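# Rotate backboard clips outward into the frame groove

## Task

Swing each metal clip on the backboard outward so that its free end lodges in the groove cut into the inner wall of the frame, locking the backboard in place. The job is done only when every clip is seated this way and holds the backboard.

## Robot and tools

Robot: two arms, left_arm and right_arm. Each has six revolute joints and a two-finger gripper, and sits on a tilted plate carried by a shared metal frame behind the arms. A "too close" warning treats each plate and its half of that frame as part of the arm on it. Calibrated bases in the scene frame: left_arm (-0.044, +0.234, +0.186) m, quat_wxyz (+0.951, -0.138, +0.275, -0.012); right_arm (+0.040, -0.146, +0.186) m, quat_wxyz (+0.951, +0.140, +0.274, +0.005).

Scene frame: origin at table height, halfway between the nominal bases. +z is up, +x points out over the table, and left_arm is on the +y side. These names do not match image left and right. Reported end_effector_position (metres) and end_effector_quat_wxyz use this frame and can be a few centimetres off, more at long reach. The position is the point between the finger pads, about 1 cm short of the tips. Fingers extend along the gripper's +z and close along its y.

Joint order, used in every row and every per-joint list: shoulder (joint2), elbow (joint3), waist (joint1), wrist pitch (joint4), wrist yaw (joint5), wrist roll (joint6). Stated ranges in rad: waist -2.618 to 3.054, shoulder 0.000 to 3.142, elbow 0.000 to 3.142, wrist pitch -1.571 to 1.571, wrist yaw -1.571 to 1.571, wrist roll -2.094 to 2.094. Real ends may differ by up to 0.059 rad.

A row is one flat list of 14 numbers covering both arms, each in [-1, 1]. The first 7 are left_arm: six joint offsets in the order above, then the gripper opening. The next 7 are right_arm in the same layout. Joint numbers are offsets, not poses. They count from the arm's Joint targets as they stood when the action or move began, not from the previous row. The scale is 1.0 = 1.202 rad for waist, 1.258 for shoulder, 1.3 for elbow, 2.073 for wrist pitch, and 2.022 for wrist yaw and wrist roll. The opening is absolute: +1 fully open, -1 closed. To leave a gripper unchanged, resend its current command, because 0 is itself a command.

execute_actions(actions, cameras): actions is a list of up to 15 actions. Each action is a table of up to 15 rows, one per 1/30 s step. A short table repeats its last row to fill 15 steps. If an action would push any joint more than 0.059 rad beyond its range, it is rejected for both arms. A badly formed action rejects the whole call. An empty actions list just reports state and images.

move(target, speed, blend, opening_speed, blocking, cameras): target is one 14-number row or a list of up to 15 rows. All rows are offsets from the same starting Joint targets. speed is in rad/s for the joint with the farthest to go, 0.01 to 2, default 0.5; give one value or one per target. blend, in rad, rounds corners between listed targets (default 0, which stops at each). opening_speed is on the -1..+1 scale per second, at least 0.2. blocking=false returns after about 0.5 s while the move continues. Joints move together, so hands trace curves, and nothing avoids obstacles. Paths shorter than 0.5 s are stretched, and paths over 10 s stop short. Finger values in later targets are applied only after everything comes to rest at that target. The result adds a "move:" line: done, off_target (at rest with a joint more than 0.035 rad off), moving, held or fault, maybe limits=held, plus each lagging arm's worst joint and error.

wait(seconds 0 to 10, cameras) lets time pass with commands held, and returns early if a running move ends. stop(cameras) brakes a running move and needs some room to do so. zoom_image(camera: cam_high, cam_left_wrist or cam_right_wrist; region [x0, y0, x1, y1] in pixels, at most 504 by 504) enlarges part of that camera's newest image. read_manual(section="licences") only returns licence text. finished_scene(scene) ends the current scene irreversibly, so call it only once all clips hold without the robot.

Cameras: cam_high and cam_low are fixed (504x504). cam_left_wrist and cam_right_wrist (672x504, fisheye) ride on the hands and may lag during motion. Calibration is approximate.

Result lines: Joint positions and Joint velocities give one block per arm (rad, rad/s), with the finger-pad gap last (m; 0.094 fully open). "within noise" means the arm is still. Joint targets are the base for your next offsets. Tool commands show current gripper commands. grip_measured is the opening on the command scale and can read slightly wide when empty. Joint torques include gravity, and for joints 1 to 3 they wrap at ±28 N m. "joint sent to its limit" means a joint was clipped at its end. "joint command not followed" means the clearance check altered targets. MOTOR HOT appears at 75 °C. OVER-TEMPERATURE FAULT at 90 °C folds that arm away for the rest of the scene, and at 100 °C it collapses.

Motion limits: each joint target may lead its measured angle only by 0.202 (waist), 0.258 (shoulder), 0.3 (elbow), 0.573 (wrist pitch) or 0.522 (wrist yaw/roll) rad. Targets that would move a gripper more than 200 mm away are scaled back. Large offsets therefore need several actions, and tiny ones may not start.

Avoid: knocking anything off the table, dropping or releasing parts that are moving, fast impacts, and pressing hard, especially arm against arm. To release a push, command the targets back past the measured positions. Holding loads or stretching far heats the motors. Random brief tugs or pushes may occur.

Each tool is called as name(argument=value, ...), one argument or row to a line, values as JSON.

## Session

execute_actions(
  actions=[],
)

Scene clock: 0.00 s.
left_arm: end_effector_position=(+0.1441, +0.0306, +0.2442) grip_measured=+1.000 end_effector_quat_wxyz=(+0.357, +0.364, +0.860, +0.020) | right_arm: end_effector_position=(+0.4566, -0.2733, +0.1277) grip_measured=+1.000 end_effector_quat_wxyz=(-0.092, -0.222, +0.971, +0.007)
Joint names: [shoulder, elbow, waist, wrist pitch, wrist yaw, wrist roll]
Joint positions: left_arm=[1.594 0.669 -1.663 -0.76 -1.231 -0.775 0.094] | right_arm=[1.639 1.574 -0.181 -1.078 0.238 -0.639 0.094]
Joint velocities: within noise
Joint torques (N m): no reading
Motor temperatures (°C): left_arm=[44 47 35 42 35 30 31] | right_arm=[40 46 34 44 37 36 32]
Heat: left arm: 47 °C; right arm: 46 °C.
Joint targets: left_arm=[1.590 0.672 -1.667 -0.765 -1.241 -0.777] | right_arm=[1.638 1.577 -0.179 -1.078 0.235 -0.639]
Tool commands: left_gripper/opening=+1.0 right_gripper/opening=+1.0

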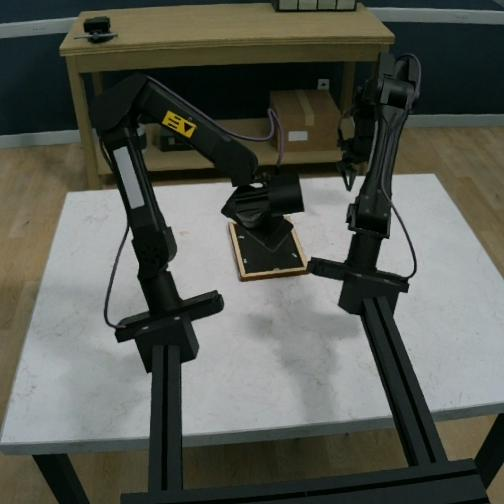

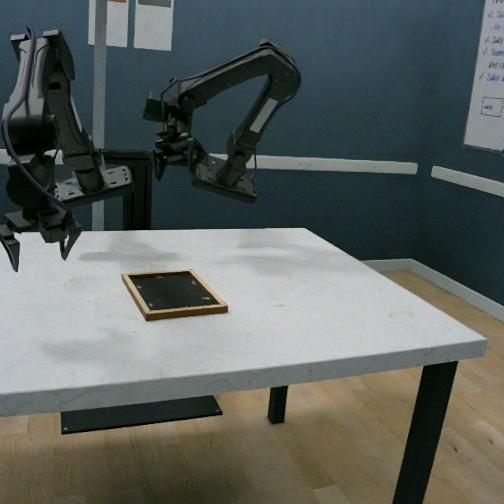

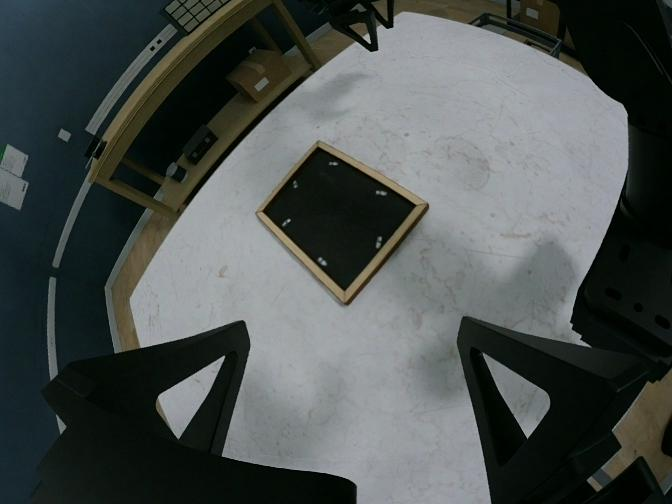

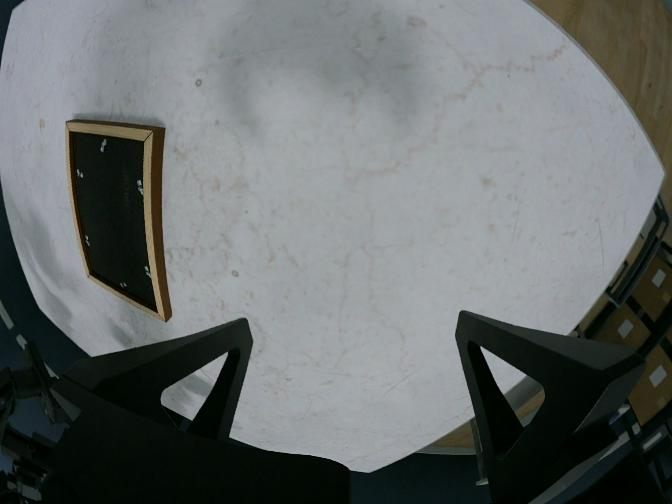

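zoom_image(
  camera="cam_left_wrist",
  region=[250, 130, 440, 310],
)

zoom_image(
  camera="cam_right_wrist",
  region=[50, 100, 200, 340],
)

zoom_image(
  camera="cam_low",
  region=[110, 255, 240, 335],
)

Scaled by 2.653 from the camera's 672x504 image, which has a finer 960x720 frame.

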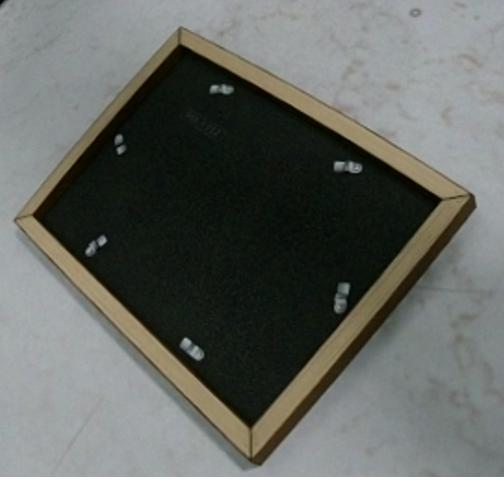

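Scaled by 2.100 from the camera's 672x504 image, which has a finer 960x720 frame.

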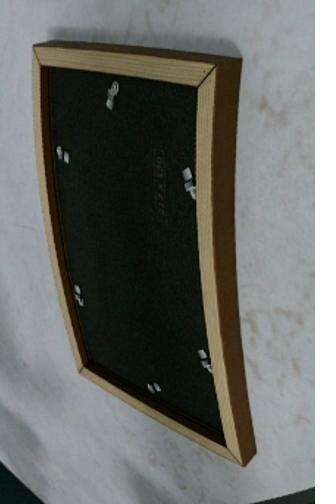

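Scaled by 3.877 from the camera's 504x504 image, which has a finer 720x720 frame.

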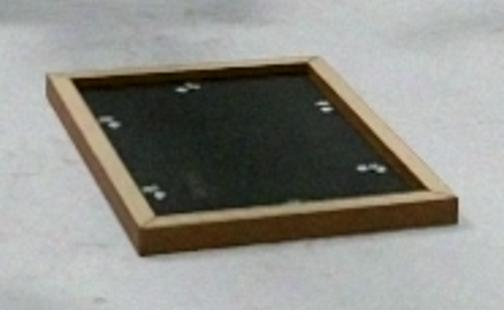

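move(
  target=[-0.151,0.022,0.971,-0.065,0.317,0.186,1,0,0,0,0,0,0,-1],
  speed=1.2,
  cameras=["cam_high"],
)

Scene clock: 136.93 s.
left_arm: end_effector_position=(+0.1635, +0.2217, +0.1097) grip_measured=+1.000 end_effector_quat_wxyz=(-0.146, +0.123, +0.974, +0.118) | right_arm: end_effector_position=(+0.4566, -0.2733, +0.1277) grip_measured=-0.989 end_effector_quat_wxyz=(-0.092, -0.222, +0.971, +0.007)
Joint names: [shoulder, elbow, waist, wrist pitch, wrist yaw, wrist roll]
Joint positions: left_arm=[1.416 0.685 -0.504 -0.889 -0.609 -0.409 0.094] | right_arm=[1.639 1.574 -0.181 -1.078 0.238 -0.639 0.001]
Joint velocities: within noise
Joint torques (N m): left_arm=[-6.64 4.23 -1.58 -0.29 0.07 0.13] | right_arm=[-12.23 6.32 1.33 0.21 0.04 -0.05]
Motor temperatures (°C): left_arm=[43 46 35 38 35 30 30] | right_arm=[48 47 34 39 35 35 31]
Heat: left arm: 46 °C; right arm: 48 °C.
Joint targets: left_arm=[1.401 0.700 -0.500 -0.900 -0.600 -0.401] | right_arm=[1.638 1.577 -0.179 -1.078 0.235 -0.639]
move: done
Images, in order (width x height): cam_high 504x504.

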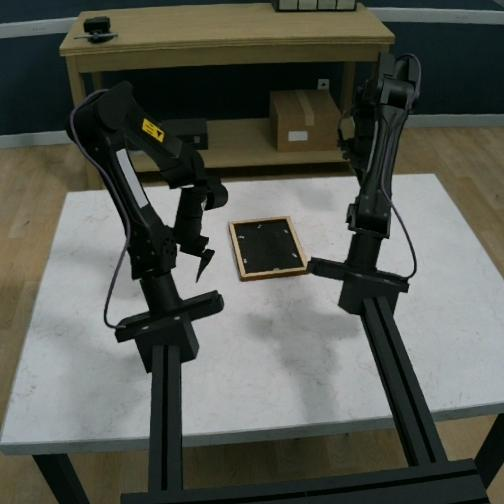

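move(
  target=[-0.08,0,0.582,0,0.148,0.1,1,-0.033,-0.462,0.706,0.201,0.162,0.558,-1],
  speed=1.0,
)

zoom_image(
  camera="cam_right_wrist",
  region=[120, 0, 520, 400],
)

Scene clock: 149.27 s.
left_arm: end_effector_position=(+0.1271, +0.3144, +0.0964) grip_measured=+1.000 end_effector_quat_wxyz=(-0.269, -0.140, +0.951, +0.067) | right_arm: end_effector_position=(+0.3521, -0.0184, +0.1156) grip_measured=-0.989 end_effector_quat_wxyz=(-0.013, -0.058, +0.998, -0.003)
Joint names: [shoulder, elbow, waist, wrist pitch, wrist yaw, wrist roll]
Joint positions: left_arm=[1.317 0.685 0.194 -0.892 -0.309 -0.207 0.094] | right_arm=[1.617 0.989 0.657 -0.677 0.552 0.48 0.001]
Joint velocities: within noise
Joint torques (N m): left_arm=[-7.83 3.79 -0.05 -0.62 0.05 0.09] | right_arm=[-9.55 3.96 4.34 0.5 0.06 0.05]
Motor temperatures (°C): left_arm=[44 45 35 38 34 30 30] | right_arm=[48 46 34 38 35 34 32]
Heat: left arm: 45 °C; right arm: 48 °C.
Joint targets: left_arm=[1.300 0.700 0.199 -0.900 -0.300 -0.199] | right_arm=[1.596 0.976 0.670 -0.662 0.563 0.489]
move: done
camera_calibration:
cam_left_wrist: T_world_to_cam=[[0.15197, -0.960363, -0.233684, 0.312698], [-0.59897, -0.277554, 0.751132, 0.126009], [-0.786219, 0.0258206, -0.617408, 0.247514], [0, 0, 0, 1]] pos_world=[0.222555, 0.328887, 0.131241]
cam_right_wrist: T_world_to_cam=[[0.0568195, -0.995499, -0.0758554, -0.0206453], [-0.929002, -0.0805472, 0.361203, 0.320098], [-0.365687, 0.0499464, -0.929397, 0.341427], [0, 0, 0, 1]] pos_world=[0.4234, -0.0118224, 0.200134]

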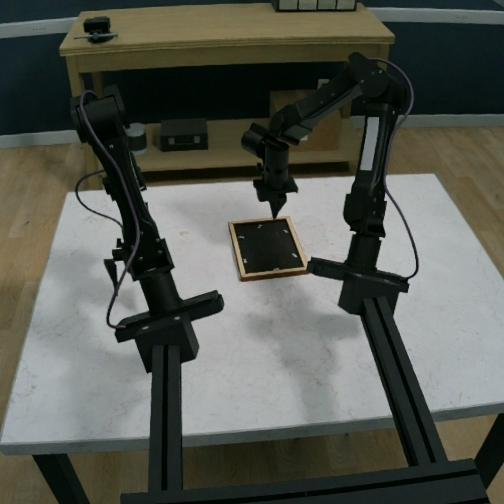

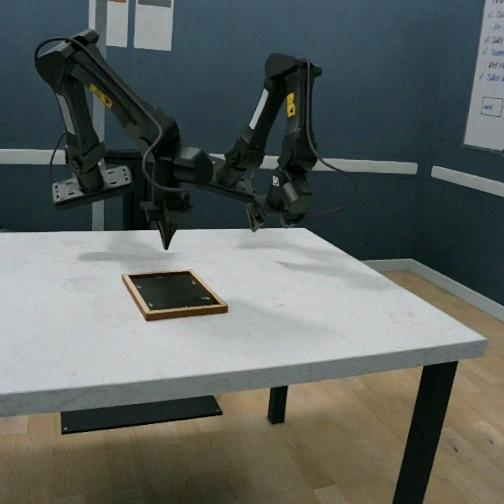

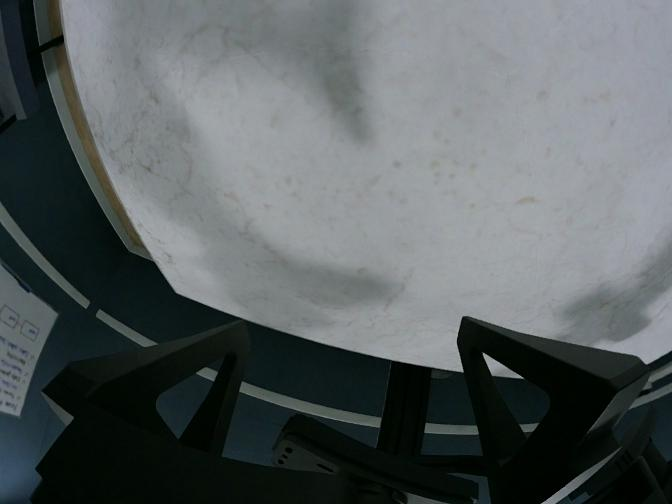

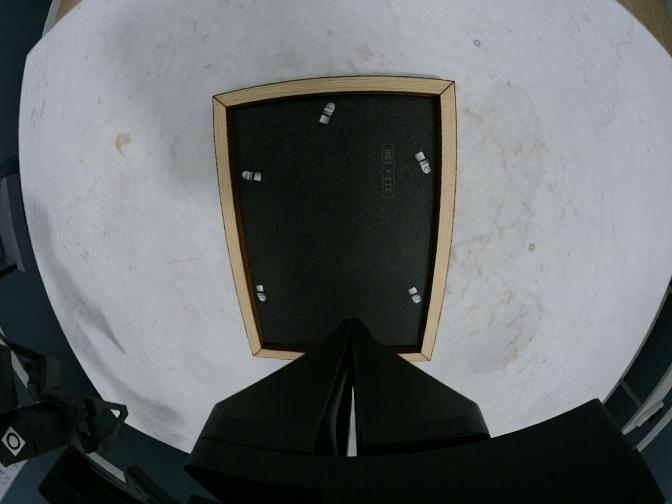

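Scaled by 1.260 from the camera's 672x504 image, which has a finer 960x720 frame.

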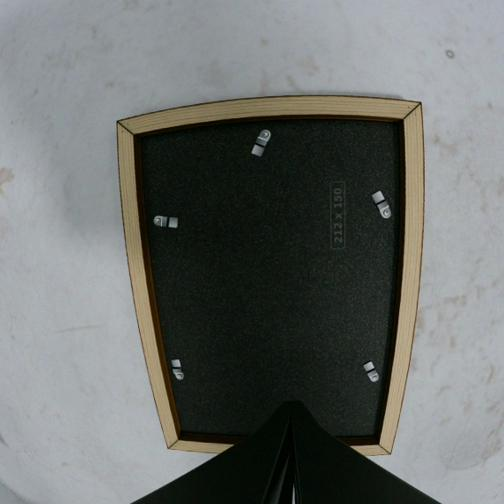

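zoom_image(
  camera="cam_right_wrist",
  region=[220, 80, 350, 200],
)

zoom_image(
  camera="cam_right_wrist",
  region=[360, 120, 460, 320],
)

zoom_image(
  camera="cam_right_wrist",
  region=[220, 240, 320, 340],
)

Scaled by 3.877 from the camera's 672x504 image, which has a finer 960x720 frame.

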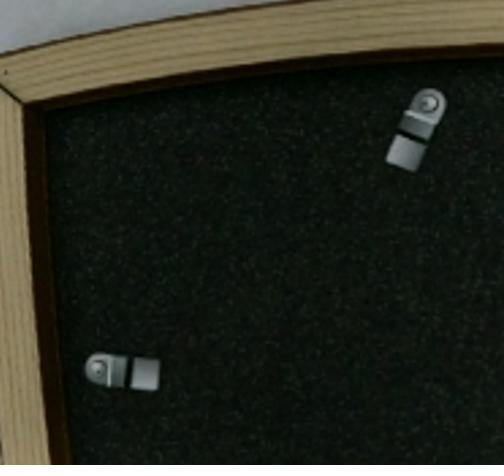

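Scaled by 2.520 from the camera's 672x504 image, which has a finer 960x720 frame.

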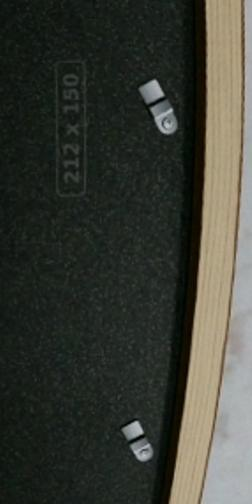

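Scaled by 5.040 from the camera's 672x504 image, which has a finer 960x720 frame.

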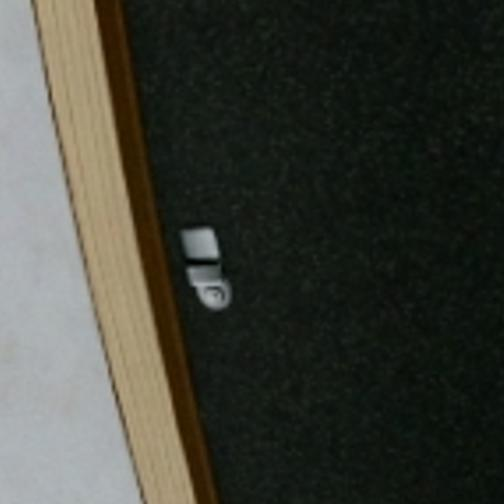

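zoom_image(
  camera="cam_right_wrist",
  region=[215, 150, 275, 200],
)

zoom_image(
  camera="cam_right_wrist",
  region=[300, 70, 360, 130],
)

Scaled by 8.400 from the camera's 672x504 image, which has a finer 960x720 frame.

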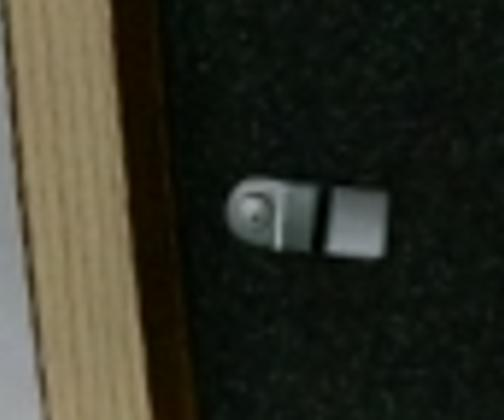

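Scaled by 8.400 from the camera's 672x504 image, which has a finer 960x720 frame.

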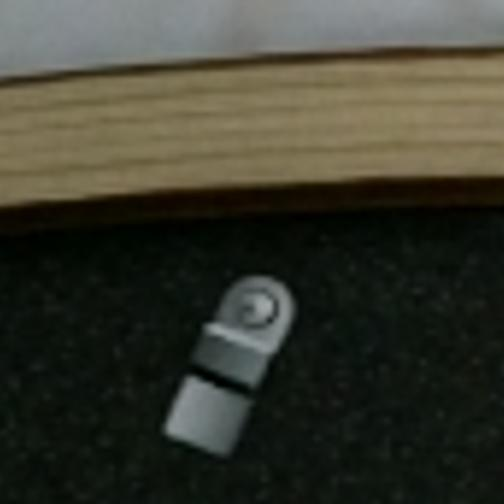

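move(
  target=[0,0,0,0,0,0,1,0.089,0.1015,-0.2034,0.0685,-0.0391,-0.911,-1],
  speed=1.0,
  cameras=["cam_right_wrist"],
)

zoom_image(
  camera="cam_right_wrist",
  region=[230, 140, 470, 340],
)

Scene clock: 348.43 s.
left_arm: end_effector_position=(+0.1271, +0.3143, +0.0964) grip_measured=+1.000 end_effector_quat_wxyz=(-0.269, -0.140, +0.951, +0.067) | right_arm: end_effector_position=(+0.4179, -0.0543, +0.0809) grip_measured=-0.989 end_effector_quat_wxyz=(-0.007, +0.741, -0.671, +0.013)
Joint names: [shoulder, elbow, waist, wrist pitch, wrist yaw, wrist roll]
Joint positions: left_arm=[1.317 0.685 0.194 -0.892 -0.309 -0.206 0.094] | right_arm=[1.684 1.09 0.434 -0.531 0.497 -1.344 0.001]
Joint velocities: within noise
Joint torques (N m): left_arm=[-7.83 3.79 -0.03 -0.62 0.05 0.09] | right_arm=[-7.06 6.56 2.82 0.61 -0.15 -0.11]
Motor temperatures (°C): left_arm=[45 42 33 36 34 30 30] | right_arm=[48 43 35 35 34 33 33]
Heat: left arm: 45 °C; right arm: 48 °C.
Joint targets: left_arm=[1.300 0.700 0.199 -0.900 -0.301 -0.199] | right_arm=[1.708 1.108 0.425 -0.519 0.483 -1.353]
move: done
camera_calibration:
cam_right_wrist: T_world_to_cam=[[0.997703, 0.0417072, -0.0533744, -0.401468], [0.0576061, -0.93696, 0.344657, -0.0666312], [-0.035635, -0.34694, -0.93721, 0.176186], [0, 0, 0, 1]] pos_world=[0.410662, 0.0154393, 0.16666]
Images, in order (width x height): cam_right_wrist 672x504.

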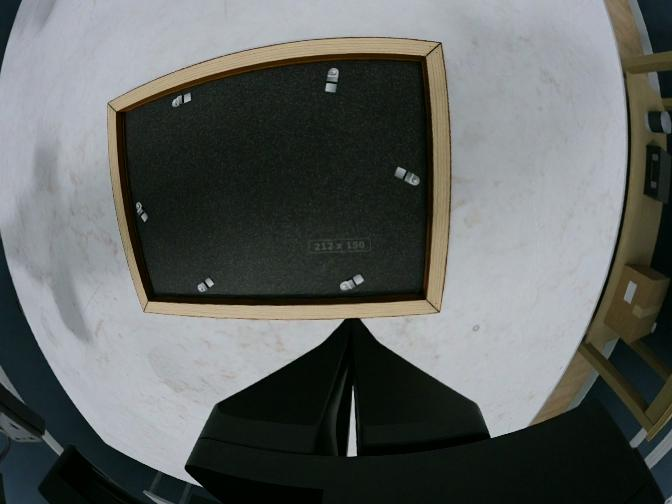

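Scaled by 2.100 from the camera's 672x504 image, which has a finer 960x720 frame.

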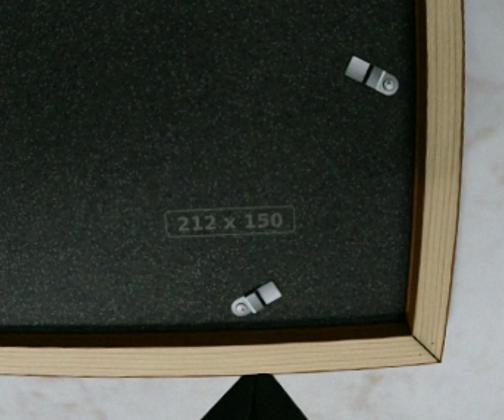

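move(
  target=[0,0,0,0,0,0,1,0.0994,0.0346,-0.0383,0.0342,-0.0158,-0.0163,-1],
  speed=0.3,
  cameras=["cam_right_wrist","cam_low"],
)

zoom_image(
  camera="cam_right_wrist",
  region=[260, 240, 440, 380],
)

Scene clock: 459.23 s.
left_arm: end_effector_position=(+0.1271, +0.3143, +0.0964) grip_measured=+1.000 end_effector_quat_wxyz=(-0.269, -0.140, +0.951, +0.067) | right_arm: end_effector_position=(+0.4220, -0.0490, +0.0442) grip_measured=-0.989 end_effector_quat_wxyz=(+0.003, +0.742, -0.670, +0.000)
Joint names: [shoulder, elbow, waist, wrist pitch, wrist yaw, wrist roll]
Joint positions: left_arm=[1.317 0.685 0.194 -0.892 -0.309 -0.206 0.094] | right_arm=[1.811 1.133 0.388 -0.461 0.466 -1.377 0.001]
Joint velocities: within noise
Joint torques (N m): left_arm=[-7.83 3.75 -0.02 -0.61 0.05 0.1] | right_arm=[-8.02 6.37 2.99 0.51 -0.15 -0.13]
Motor temperatures (°C): left_arm=[45 40 33 36 34 30 30] | right_arm=[45 43 34 34 34 33 33]
Heat: left arm: 45 °C; right arm: 45 °C.
Joint targets: left_arm=[1.300 0.700 0.199 -0.900 -0.301 -0.199] | right_arm=[1.833 1.153 0.379 -0.449 0.452 -1.386]
move: done
camera_calibration:
cam_right_wrist: T_world_to_cam=[[0.995247, 0.0441267, -0.08681, -0.405056], [0.0713126, -0.937308, 0.341128, -0.054835], [-0.0663148, -0.345697, -0.936, 0.156686], [0, 0, 0, 1]] pos_world=[0.417432, 0.0206424, 0.130201]
Images, in order (width x height): cam_low 504x504, cam_right_wrist 672x504.

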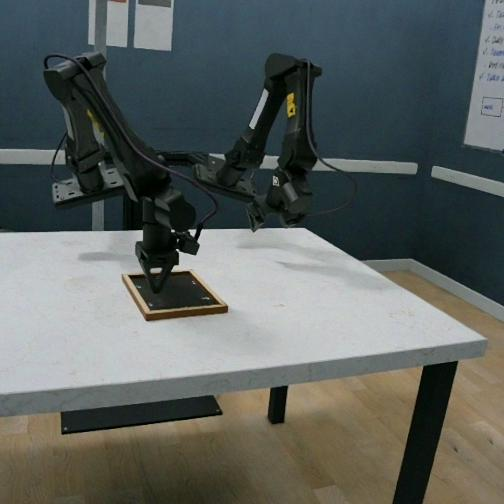

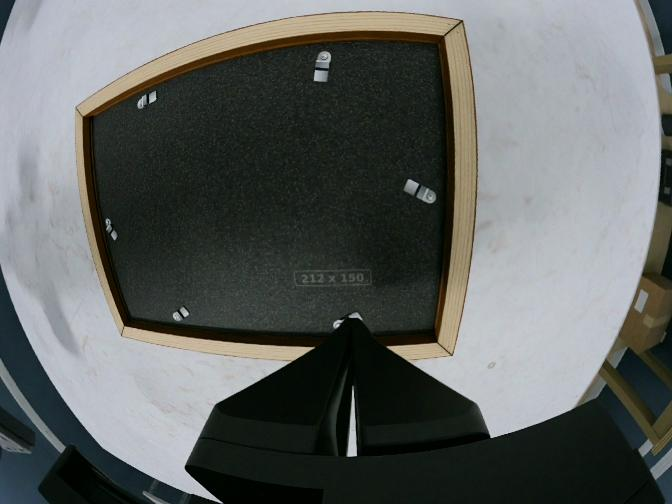

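Scaled by 2.800 from the camera's 672x504 image, which has a finer 960x720 frame.

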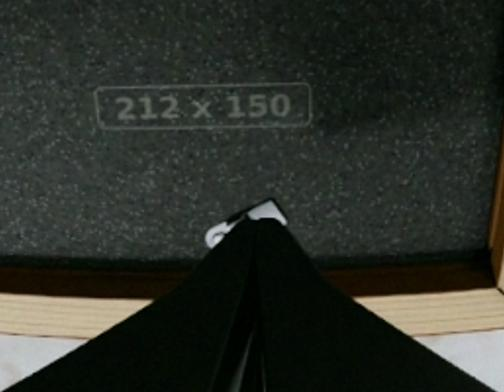

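move(
  target=[0,0,0,0,0,0,1,0.0405,0.0054,0,0.0246,0,0,-1],
  speed=0.2,
  cameras=["cam_right_wrist"],
)

zoom_image(
  camera="cam_right_wrist",
  region=[290, 260, 410, 350],
)

Scene clock: 507.23 s.
left_arm: end_effector_position=(+0.1271, +0.3143, +0.0963) grip_measured=+1.000 end_effector_quat_wxyz=(-0.269, -0.140, +0.951, +0.067) | right_arm: end_effector_position=(+0.4246, -0.0413, +0.0312) grip_measured=-0.989 end_effector_quat_wxyz=(-0.001, +0.741, -0.672, +0.002)
Joint names: [shoulder, elbow, waist, wrist pitch, wrist yaw, wrist roll]
Joint positions: left_arm=[1.317 0.685 0.194 -0.892 -0.308 -0.206 0.094] | right_arm=[1.86 1.142 0.388 -0.41 0.465 -1.378 0.001]
Joint velocities: within noise
Joint torques (N m): left_arm=[-7.83 3.79 -0.06 -0.61 0.04 0.08] | right_arm=[-7.97 6 3.18 0.54 -0.13 -0.11]
Motor temperatures (°C): left_arm=[45 40 33 36 34 30 29] | right_arm=[43 41 34 33 34 33 33]
Heat: left arm: 45 °C; right arm: 43 °C.
Joint targets: left_arm=[1.300 0.700 0.199 -0.900 -0.301 -0.199] | right_arm=[1.884 1.160 0.379 -0.398 0.452 -1.386]
move: done
camera_calibration:
cam_right_wrist: T_world_to_cam=[[0.996263, 0.0395614, -0.0767818, -0.410072], [0.063353, -0.938923, 0.338246, -0.0400128], [-0.0587106, -0.341847, -0.93792, 0.144391], [0, 0, 0, 1]] pos_world=[0.419551, 0.0280135, 0.117475]
Images, in order (width x height): cam_right_wrist 672x504.

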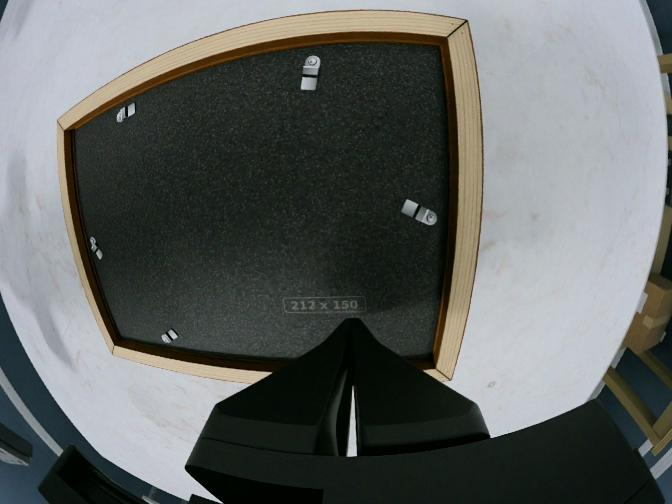

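Scaled by 4.200 from the camera's 672x504 image, which has a finer 960x720 frame.

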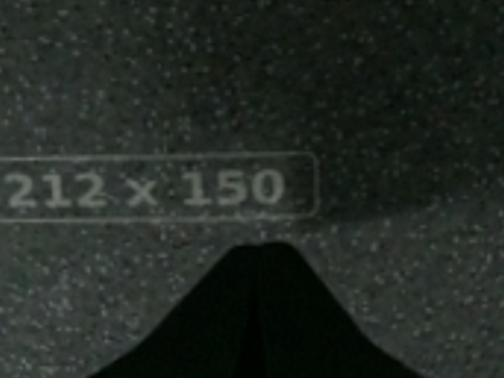

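move(
  target=[0,0,0,0,0,0,1,0,0,0,0,0,0.8,-1],
  speed=2,
  cameras=[],
)

move(
  target=[0,0,0,0,0,0,1,0,0,0,0,0,0.76,-1],
  speed=2,
  cameras=["cam_right_wrist"],
)

zoom_image(
  camera="cam_right_wrist",
  region=[290, 230, 410, 350],
)

Scene clock: 521.30 s.
left_arm: end_effector_position=(+0.1271, +0.3143, +0.0963) grip_measured=+1.000 end_effector_quat_wxyz=(-0.269, -0.140, +0.951, +0.067) | right_arm: end_effector_position=(+0.4245, -0.0400, +0.0312) grip_measured=-0.989 end_effector_quat_wxyz=(+0.002, -0.033, +0.999, +0.003)
Joint names: [shoulder, elbow, waist, wrist pitch, wrist yaw, wrist roll]
Joint positions: left_arm=[1.317 0.685 0.194 -0.892 -0.308 -0.206 0.094] | right_arm=[1.86 1.142 0.388 -0.408 0.458 0.223 0.001]
Joint velocities: within noise
Joint torques (N m): left_arm=[-7.87 3.79 -0.03 -0.6 0.05 0.09] | right_arm=[-7.83 5.98 3.26 0.55 -0.11 0.08]
Motor temperatures (°C): left_arm=[45 40 33 36 33 30 29] | right_arm=[44 42 34 33 34 33 33]
Heat: left arm: 45 °C; right arm: 44 °C.
Joint targets: left_arm=[1.300 0.700 0.199 -0.900 -0.301 -0.199] | right_arm=[1.884 1.160 0.379 -0.398 0.452 0.232]
move: done
No camera images: "cameras" was empty.

Scene clock: 523.27 s.
left_arm: end_effector_position=(+0.1271, +0.3143, +0.0963) grip_measured=+1.000 end_effector_quat_wxyz=(-0.269, -0.140, +0.951, +0.067) | right_arm: end_effector_position=(+0.4246, -0.0391, +0.0312) grip_measured=-0.989 end_effector_quat_wxyz=(-0.002, +0.671, +0.742, +0.005)
Joint names: [shoulder, elbow, waist, wrist pitch, wrist yaw, wrist roll]
Joint positions: left_arm=[1.317 0.685 0.194 -0.892 -0.308 -0.206 0.094] | right_arm=[1.86 1.142 0.388 -0.407 0.454 1.759 0.001]
Joint velocities: within noise
Joint torques (N m): left_arm=[-7.86 3.78 -0.02 -0.62 0.05 0.1] | right_arm=[-7.94 6.08 3.04 0.59 -0.02 0.11]
Motor temperatures (°C): left_arm=[45 40 33 36 33 30 29] | right_arm=[44 42 34 33 34 33 33]
Heat: left arm: 45 °C; right arm: 44 °C.
Joint targets: left_arm=[1.300 0.700 0.199 -0.900 -0.301 -0.199] | right_arm=[1.884 1.160 0.379 -0.398 0.452 1.768]
move: done
camera_calibration:
cam_right_wrist: T_world_to_cam=[[-0.995355, -0.0419499, -0.0866467, 0.432568], [-0.0695702, 0.935564, 0.346237, 0.0915699], [0.0665389, 0.350657, -0.934137, 0.118947], [0, 0, 0, 1]] pos_world=[0.429015, -0.109233, 0.116888]
Images, in order (width x height): cam_right_wrist 672x504.

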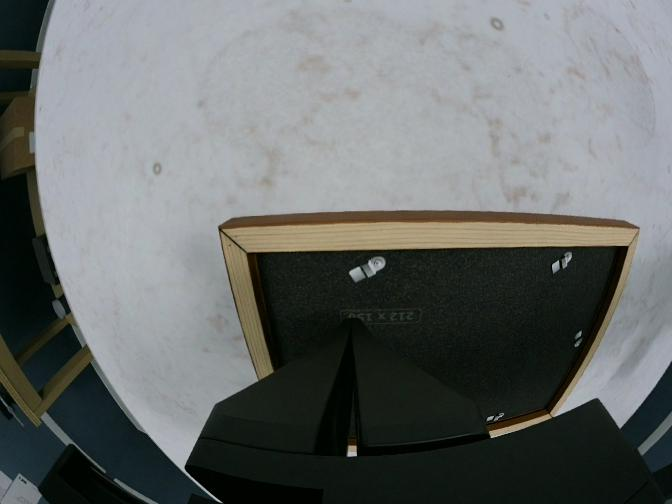

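Scaled by 4.200 from the camera's 672x504 image, which has a finer 960x720 frame.

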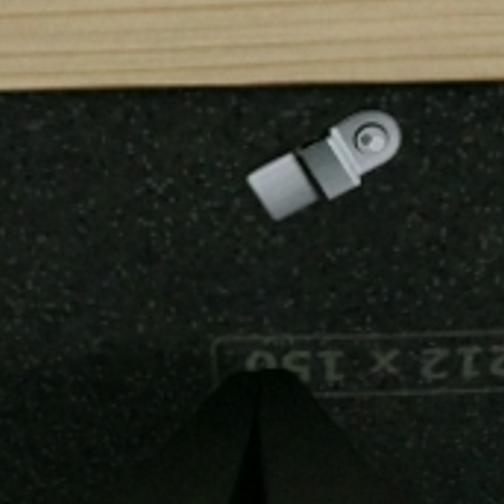

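move(
  target=[0,0,0,0,0,0,1,0.0159,-0.0323,-0.02,0.0164,0,-0.0183,-1],
  speed=0.15,
  cameras=["cam_right_wrist"],
)

zoom_image(
  camera="cam_right_wrist",
  region=[290, 250, 410, 350],
)

Scene clock: 553.50 s.
left_arm: end_effector_position=(+0.1271, +0.3143, +0.0963) grip_measured=+1.000 end_effector_quat_wxyz=(-0.269, -0.140, +0.951, +0.067) | right_arm: end_effector_position=(+0.4236, -0.0451, +0.0209) grip_measured=-0.989 end_effector_quat_wxyz=(+0.001, +0.671, +0.741, +0.001)
Joint names: [shoulder, elbow, waist, wrist pitch, wrist yaw, wrist roll]
Joint positions: left_arm=[1.317 0.685 0.194 -0.892 -0.308 -0.206 0.094] | right_arm=[1.879 1.132 0.365 -0.373 0.453 1.74 0.001]
Joint velocities: within noise
Joint torques (N m): left_arm=[-7.84 3.77 -0.05 -0.62 0.04 0.11] | right_arm=[-7.86 3.04 3.02 0.54 0 -0.08]
Motor temperatures (°C): left_arm=[45 39 33 35 33 30 29] | right_arm=[45 42 34 33 34 33 33]
Heat: left arm: 45 °C; right arm: 45 °C.
Joint targets: left_arm=[1.300 0.700 0.199 -0.900 -0.301 -0.199] | right_arm=[1.904 1.118 0.355 -0.363 0.452 1.731]
move: done
camera_calibration:
cam_right_wrist: T_world_to_cam=[[-0.99557, -0.0415318, -0.0843521, 0.430481], [-0.0677235, 0.939087, 0.33694, 0.100249], [0.0652203, 0.34116, -0.93774, 0.111601], [0, 0, 0, 1]] pos_world=[0.428085, -0.114338, 0.107187]
Images, in order (width x height): cam_right_wrist 672x504.

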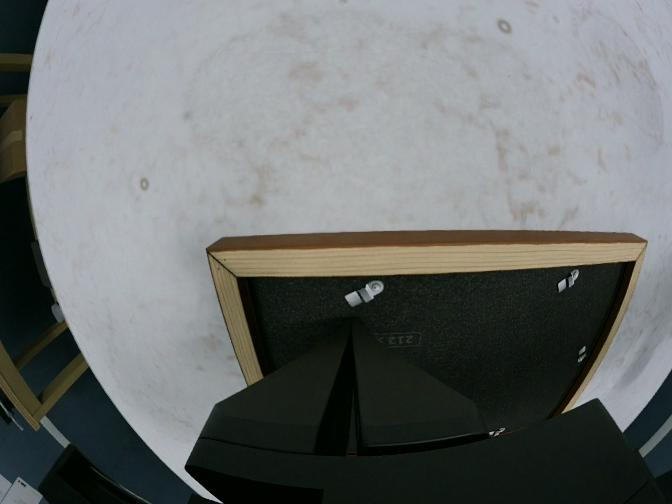

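Scaled by 4.200 from the camera's 672x504 image, which has a finer 960x720 frame.

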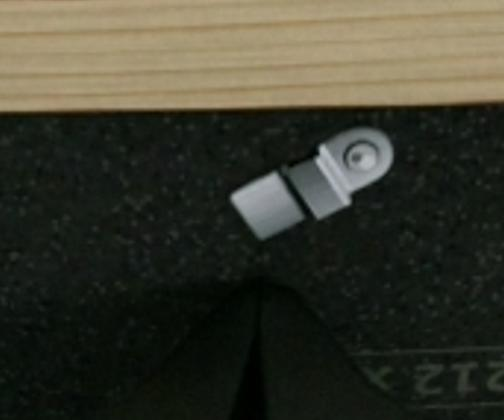

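move(
  target=[0,0,0,0,0,0,1,0.0092,0,-0.0033,0.005,0,0,-1],
  speed=0.1,
  cameras=["cam_right_wrist"],
)

zoom_image(
  camera="cam_right_wrist",
  region=[310, 260, 400, 350],
)

Scene clock: 577.27 s.
left_arm: end_effector_position=(+0.1271, +0.3143, +0.0963) grip_measured=+1.000 end_effector_quat_wxyz=(-0.269, -0.140, +0.951, +0.067) | right_arm: end_effector_position=(+0.4229, -0.0440, +0.0181) grip_measured=-0.989 end_effector_quat_wxyz=(+0.000, +0.671, +0.741, +0.001)
Joint names: [shoulder, elbow, waist, wrist pitch, wrist yaw, wrist roll]
Joint positions: left_arm=[1.317 0.685 0.194 -0.892 -0.308 -0.206 0.094] | right_arm=[1.888 1.132 0.364 -0.365 0.452 1.74 0.001]
Joint velocities: within noise
Joint torques (N m): left_arm=[-7.8 3.81 -0.05 -0.61 0.05 0.09] | right_arm=[-7.54 3.17 2.69 0.59 0.01 -0.12]
Motor temperatures (°C): left_arm=[45 39 33 35 33 30 29] | right_arm=[43 40 34 33 34 33 33]
Heat: left arm: 45 °C; right arm: 43 °C.
Joint targets: left_arm=[1.300 0.700 0.199 -0.900 -0.301 -0.199] | right_arm=[1.916 1.118 0.351 -0.353 0.452 1.732]
move: done
camera_calibration:
cam_right_wrist: T_world_to_cam=[[-0.995626, -0.0419379, -0.083492, 0.429631], [-0.0678146, 0.939065, 0.336984, 0.100143], [0.064272, 0.341172, -0.937801, 0.109096], [0, 0, 0, 1]] pos_world=[0.427531, -0.113244, 0.104434]
Images, in order (width x height): cam_right_wrist 672x504.

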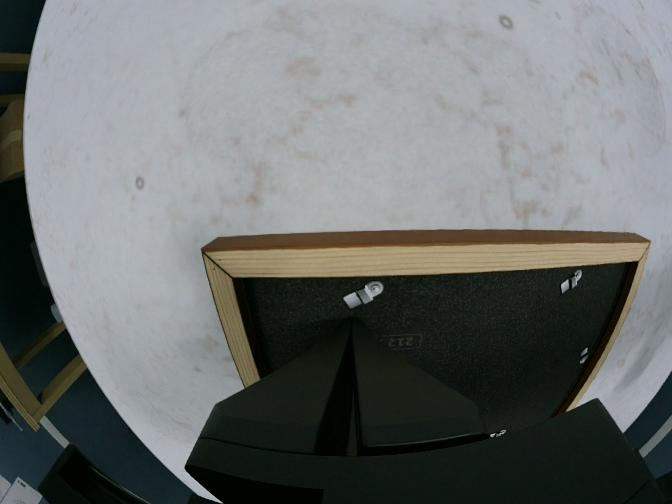

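Scaled by 5.600 from the camera's 672x504 image, which has a finer 960x720 frame.

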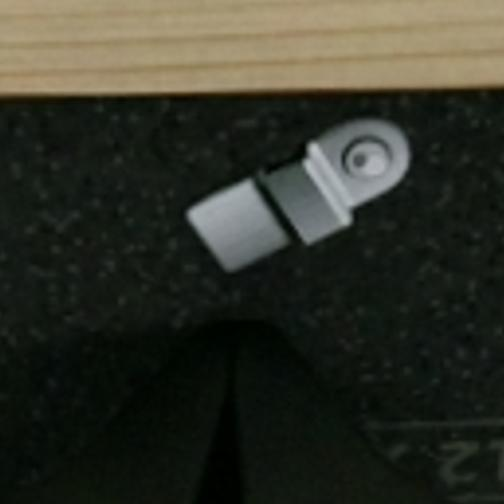

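move(
  target=[
    [0,0,0,0,0,0,1,-0.0397,0,0,0,-0.003,0,-1],
    [0,0,0,0,0,0,1,-0.0525,-0.0085,-0.0175,0,-0.0109,-0.0124,-1],
  ],
  speed=0.1,
  cameras=["cam_right_wrist"],
)

zoom_image(
  camera="cam_right_wrist",
  region=[310, 260, 400, 350],
)

Scene clock: 613.67 s.
left_arm: end_effector_position=(+0.1271, +0.3143, +0.0963) grip_measured=+1.000 end_effector_quat_wxyz=(-0.269, -0.140, +0.951, +0.067) | right_arm: end_effector_position=(+0.4234, -0.0502, +0.0182) grip_measured=-0.989 end_effector_quat_wxyz=(-0.006, +0.670, +0.742, +0.004)
Joint names: [shoulder, elbow, waist, wrist pitch, wrist yaw, wrist roll]
Joint positions: left_arm=[1.317 0.685 0.194 -0.892 -0.308 -0.206 0.094] | right_arm=[1.872 1.122 0.342 -0.362 0.429 1.715 0.001]
Joint velocities: within noise
Joint torques (N m): left_arm=[-7.86 3.77 -0.02 -0.62 0.05 0.08] | right_arm=[-12.52 3.03 2.73 0.54 0 -0.11]
Motor temperatures (°C): left_arm=[45 39 32 35 33 30 29] | right_arm=[45 39 34 33 34 33 33]
Heat: left arm: 45 °C; right arm: 45 °C.
Joint targets: left_arm=[1.300 0.700 0.199 -0.900 -0.301 -0.199] | right_arm=[1.849 1.107 0.330 -0.353 0.430 1.706]
move: done
camera_calibration:
cam_right_wrist: T_world_to_cam=[[-0.995822, -0.0433777, -0.0803599, 0.429859], [-0.0689261, 0.934279, 0.349816, 0.106002], [0.0599043, 0.353893, -0.933366, 0.113713], [0, 0, 0, 1]] pos_world=[0.428557, -0.120632, 0.103598]
Images, in order (width x height): cam_right_wrist 672x504.

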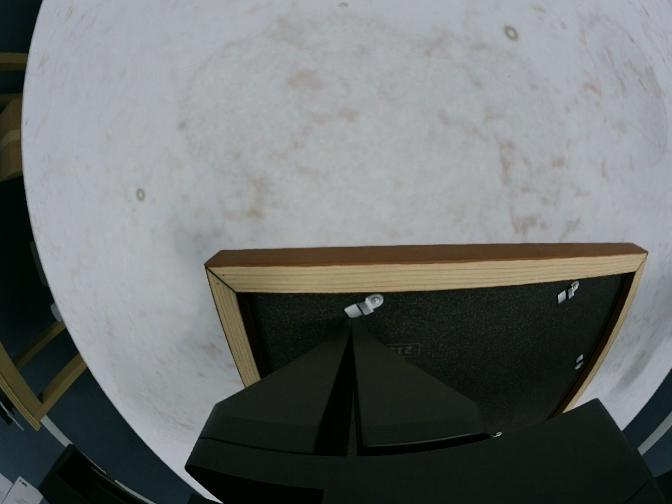

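Scaled by 5.600 from the camera's 672x504 image, which has a finer 960x720 frame.

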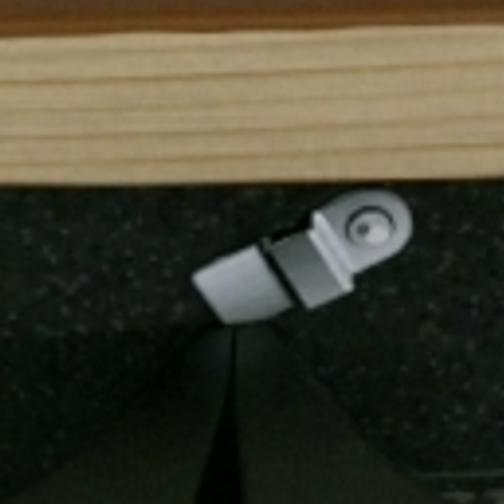

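move(
  target=[0,0,0,0,0,0,1,-0.0072,-0.0046,-0.0133,0.0015,0.003,-0.0074,-1],
  speed=0.1,
  cameras=["cam_right_wrist"],
)

zoom_image(
  camera="cam_right_wrist",
  region=[310, 260, 400, 350],
)

Scene clock: 627.10 s.
left_arm: end_effector_position=(+0.1271, +0.3143, +0.0963) grip_measured=+1.000 end_effector_quat_wxyz=(-0.269, -0.140, +0.951, +0.067) | right_arm: end_effector_position=(+0.4252, -0.0541, +0.0183) grip_measured=-0.989 end_effector_quat_wxyz=(-0.006, +0.670, +0.742, +0.008)
Joint names: [shoulder, elbow, waist, wrist pitch, wrist yaw, wrist roll]
Joint positions: left_arm=[1.317 0.685 0.194 -0.892 -0.308 -0.206 0.094] | right_arm=[1.863 1.117 0.33 -0.355 0.419 1.7 0.001]
Joint velocities: within noise
Joint torques (N m): left_arm=[-7.83 3.78 -0.05 -0.61 0.05 0.09] | right_arm=[-12.22 2.95 2.35 0.54 0.14 -0.08]
Motor temperatures (°C): left_arm=[46 39 32 35 33 30 29] | right_arm=[48 39 34 33 34 33 33]
Heat: left arm: 46 °C; right arm: 48 °C.
Joint targets: left_arm=[1.300 0.700 0.199 -0.900 -0.301 -0.199] | right_arm=[1.841 1.101 0.314 -0.350 0.436 1.691]
move: done
camera_calibration:
cam_right_wrist: T_world_to_cam=[[-0.995489, -0.043093, -0.0845266, 0.431386], [-0.0704657, 0.932378, 0.35455, 0.110127], [0.0635321, 0.358907, -0.931209, 0.113716], [0, 0, 0, 1]] pos_world=[0.429976, -0.124904, 0.103312]
Images, in order (width x height): cam_right_wrist 672x504.

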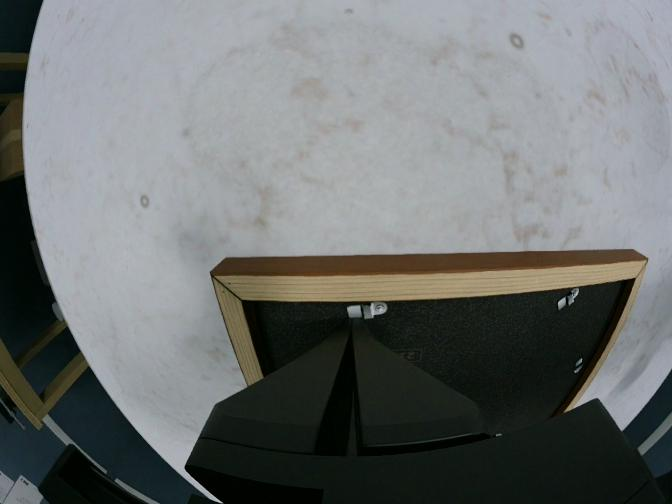

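Scaled by 5.600 from the camera's 672x504 image, which has a finer 960x720 frame.

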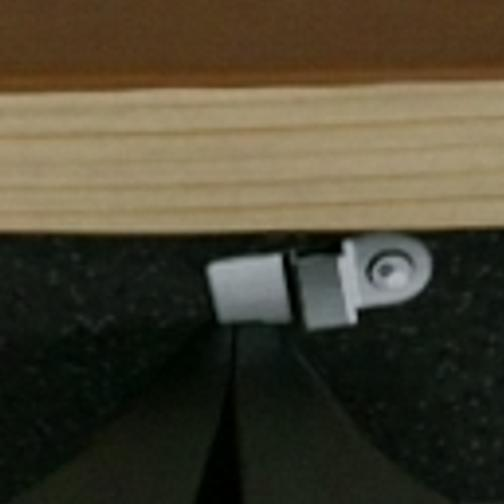

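move(
  target=[0,0,0,0,0,0,1,0,0,-0.01,0,0.0099,0,-1],
  speed=0.1,
  cameras=["cam_right_wrist"],
)

zoom_image(
  camera="cam_right_wrist",
  region=[310, 260, 400, 350],
)

Scene clock: 643.33 s.
left_arm: end_effector_position=(+0.1271, +0.3143, +0.0963) grip_measured=+1.000 end_effector_quat_wxyz=(-0.269, -0.140, +0.951, +0.067) | right_arm: end_effector_position=(+0.4267, -0.0583, +0.0180) grip_measured=-0.989 end_effector_quat_wxyz=(-0.003, +0.673, +0.739, +0.006)
Joint names: [shoulder, elbow, waist, wrist pitch, wrist yaw, wrist roll]
Joint positions: left_arm=[1.317 0.685 0.194 -0.892 -0.308 -0.206 0.094] | right_arm=[1.859 1.117 0.32 -0.355 0.42 1.7 0.001]
Joint velocities: within noise
Joint torques (N m): left_arm=[-7.83 3.77 -0.05 -0.61 0.05 0.1] | right_arm=[-12.12 2.91 2.18 0.5 0.33 -0.12]
Motor temperatures (°C): left_arm=[46 39 32 35 33 30 29] | right_arm=[47 39 34 32 34 33 33]
Heat: left arm: 46 °C; right arm: 47 °C.
Joint targets: left_arm=[1.300 0.700 0.199 -0.900 -0.301 -0.199] | right_arm=[1.841 1.101 0.302 -0.350 0.456 1.691]
move: off_target (right_arm); right_arm: the wrist yaw is farthest, 0.036 rad from its target
camera_calibration:
cam_right_wrist: T_world_to_cam=[[-0.995683, -0.0346683, -0.0861071, 0.433303], [-0.0627831, 0.934786, 0.349619, 0.111275], [0.068371, 0.353515, -0.932927, 0.112527], [0, 0, 0, 1]] pos_world=[0.430725, -0.128777, 0.103387]
Images, in order (width x height): cam_right_wrist 672x504.

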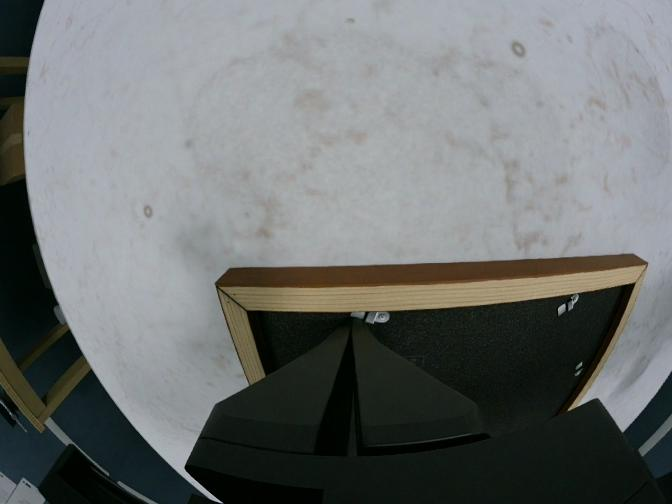

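Scaled by 5.600 from the camera's 672x504 image, which has a finer 960x720 frame.

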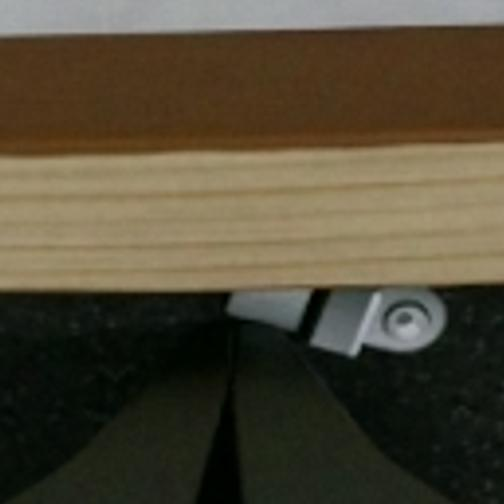

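move(
  target=[0,0,0,0,0,0,1,-0.0048,-0.0123,-0.0067,0.0015,0.005,0,-1],
  speed=0.1,
  cameras=["cam_right_wrist"],
)

zoom_image(
  camera="cam_right_wrist",
  region=[310, 260, 400, 350],
)

Scene clock: 663.13 s.
left_arm: end_effector_position=(+0.1271, +0.3143, +0.0963) grip_measured=+1.000 end_effector_quat_wxyz=(-0.269, -0.140, +0.951, +0.067) | right_arm: end_effector_position=(+0.4261, -0.0632, +0.0179) grip_measured=-0.989 end_effector_quat_wxyz=(+0.002, +0.676, +0.737, +0.004)
Joint names: [shoulder, elbow, waist, wrist pitch, wrist yaw, wrist roll]
Joint positions: left_arm=[1.317 0.685 0.194 -0.892 -0.308 -0.206 0.094] | right_arm=[1.85 1.104 0.313 -0.345 0.428 1.7 0.001]
Joint velocities: left_arm=[0.002 -0.007 -0.007 -0.154 -0.037 -0.022 0] | right_arm=[within noise]
Joint torques (N m): left_arm=[-7.83 3.79 -0.01 -0.61 0.06 0.09] | right_arm=[-11.64 2.5 2.09 0.48 0.37 -0.1]
Motor temperatures (°C): left_arm=[46 39 32 35 33 30 29] | right_arm=[51 39 34 32 34 33 33]
Heat: left arm: 46 °C; right arm: 51 °C.
Joint targets: left_arm=[1.300 0.700 0.199 -0.900 -0.301 -0.199] | right_arm=[1.834 1.085 0.294 -0.347 0.466 1.691]
move: off_target (right_arm); right_arm: the wrist yaw is farthest, 0.038 rad from its target
camera_calibration:
cam_right_wrist: T_world_to_cam=[[-0.995491, -0.0275894, -0.0907533, 0.432943], [-0.0569872, 0.938805, 0.339704, 0.113748], [0.0758274, 0.343344, -0.936144, 0.110411], [0, 0, 0, 1]] pos_world=[0.429101, -0.132751, 0.104011]
Images, in order (width x height): cam_right_wrist 672x504.

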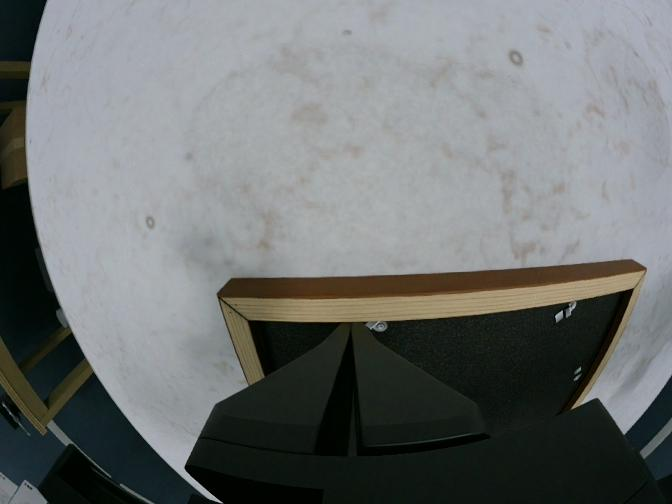

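Scaled by 5.600 from the camera's 672x504 image, which has a finer 960x720 frame.

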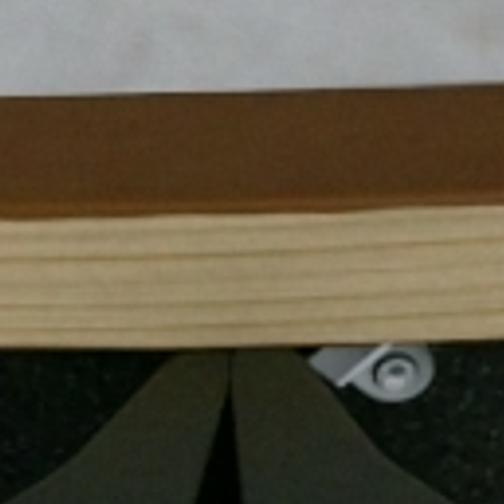

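move(
  target=[
    [0,0,0,0,0,0,1,0,0,0.0067,0,-0.0099,0,-1],
    [0,0,0,0,0,0,1,-0.0099,-0.0181,0.0067,0.0053,-0.0099,0,-1],
  ],
  speed=0.1,
  cameras=["cam_right_wrist"],
)

zoom_image(
  camera="cam_right_wrist",
  region=[310, 260, 400, 350],
)

Scene clock: 676.93 s.
left_arm: end_effector_position=(+0.1271, +0.3143, +0.0963) grip_measured=+1.000 end_effector_quat_wxyz=(-0.269, -0.140, +0.951, +0.067) | right_arm: end_effector_position=(+0.4235, -0.0637, +0.0181) grip_measured=-0.989 end_effector_quat_wxyz=(+0.004, +0.677, +0.736, +0.008)
Joint names: [shoulder, elbow, waist, wrist pitch, wrist yaw, wrist roll]
Joint positions: left_arm=[1.317 0.685 0.194 -0.892 -0.308 -0.206 0.094] | right_arm=[1.84 1.082 0.313 -0.324 0.427 1.699 0.001]
Joint velocities: within noise
Joint torques (N m): left_arm=[-7.83 3.75 -0.03 -0.62 0.04 0.09] | right_arm=[-12.04 2.36 2.47 0.39 0.19 -0.13]
Motor temperatures (°C): left_arm=[46 38 32 35 33 30 29] | right_arm=[49 39 34 32 34 33 33]
Heat: left arm: 46 °C; right arm: 49 °C.
Joint targets: left_arm=[1.300 0.700 0.199 -0.900 -0.301 -0.198] | right_arm=[1.822 1.061 0.302 -0.336 0.446 1.691]
move: done
camera_calibration:
cam_right_wrist: T_world_to_cam=[[-0.994884, -0.0242721, -0.0980689, 0.430417], [-0.0565548, 0.938165, 0.341537, 0.113779], [0.083715, 0.345336, -0.934738, 0.107749], [0, 0, 0, 1]] pos_world=[0.42563, -0.133506, 0.104068]
Images, in order (width x height): cam_right_wrist 672x504.

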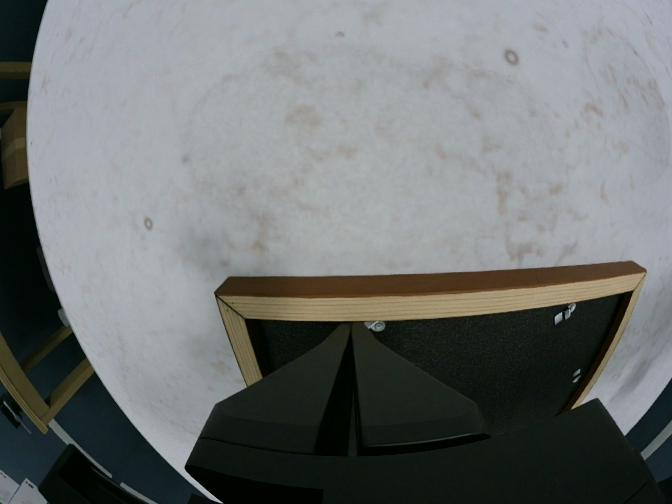

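Scaled by 5.600 from the camera's 672x504 image, which has a finer 960x720 frame.

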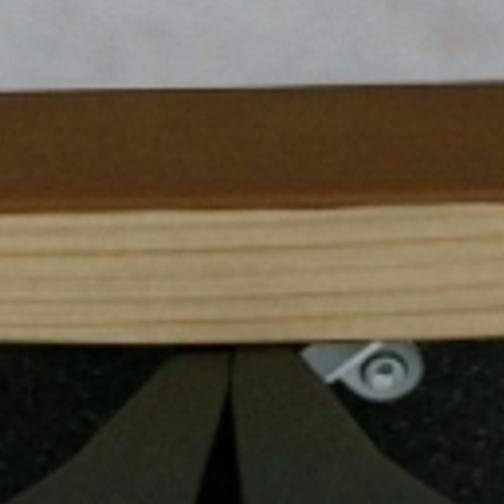

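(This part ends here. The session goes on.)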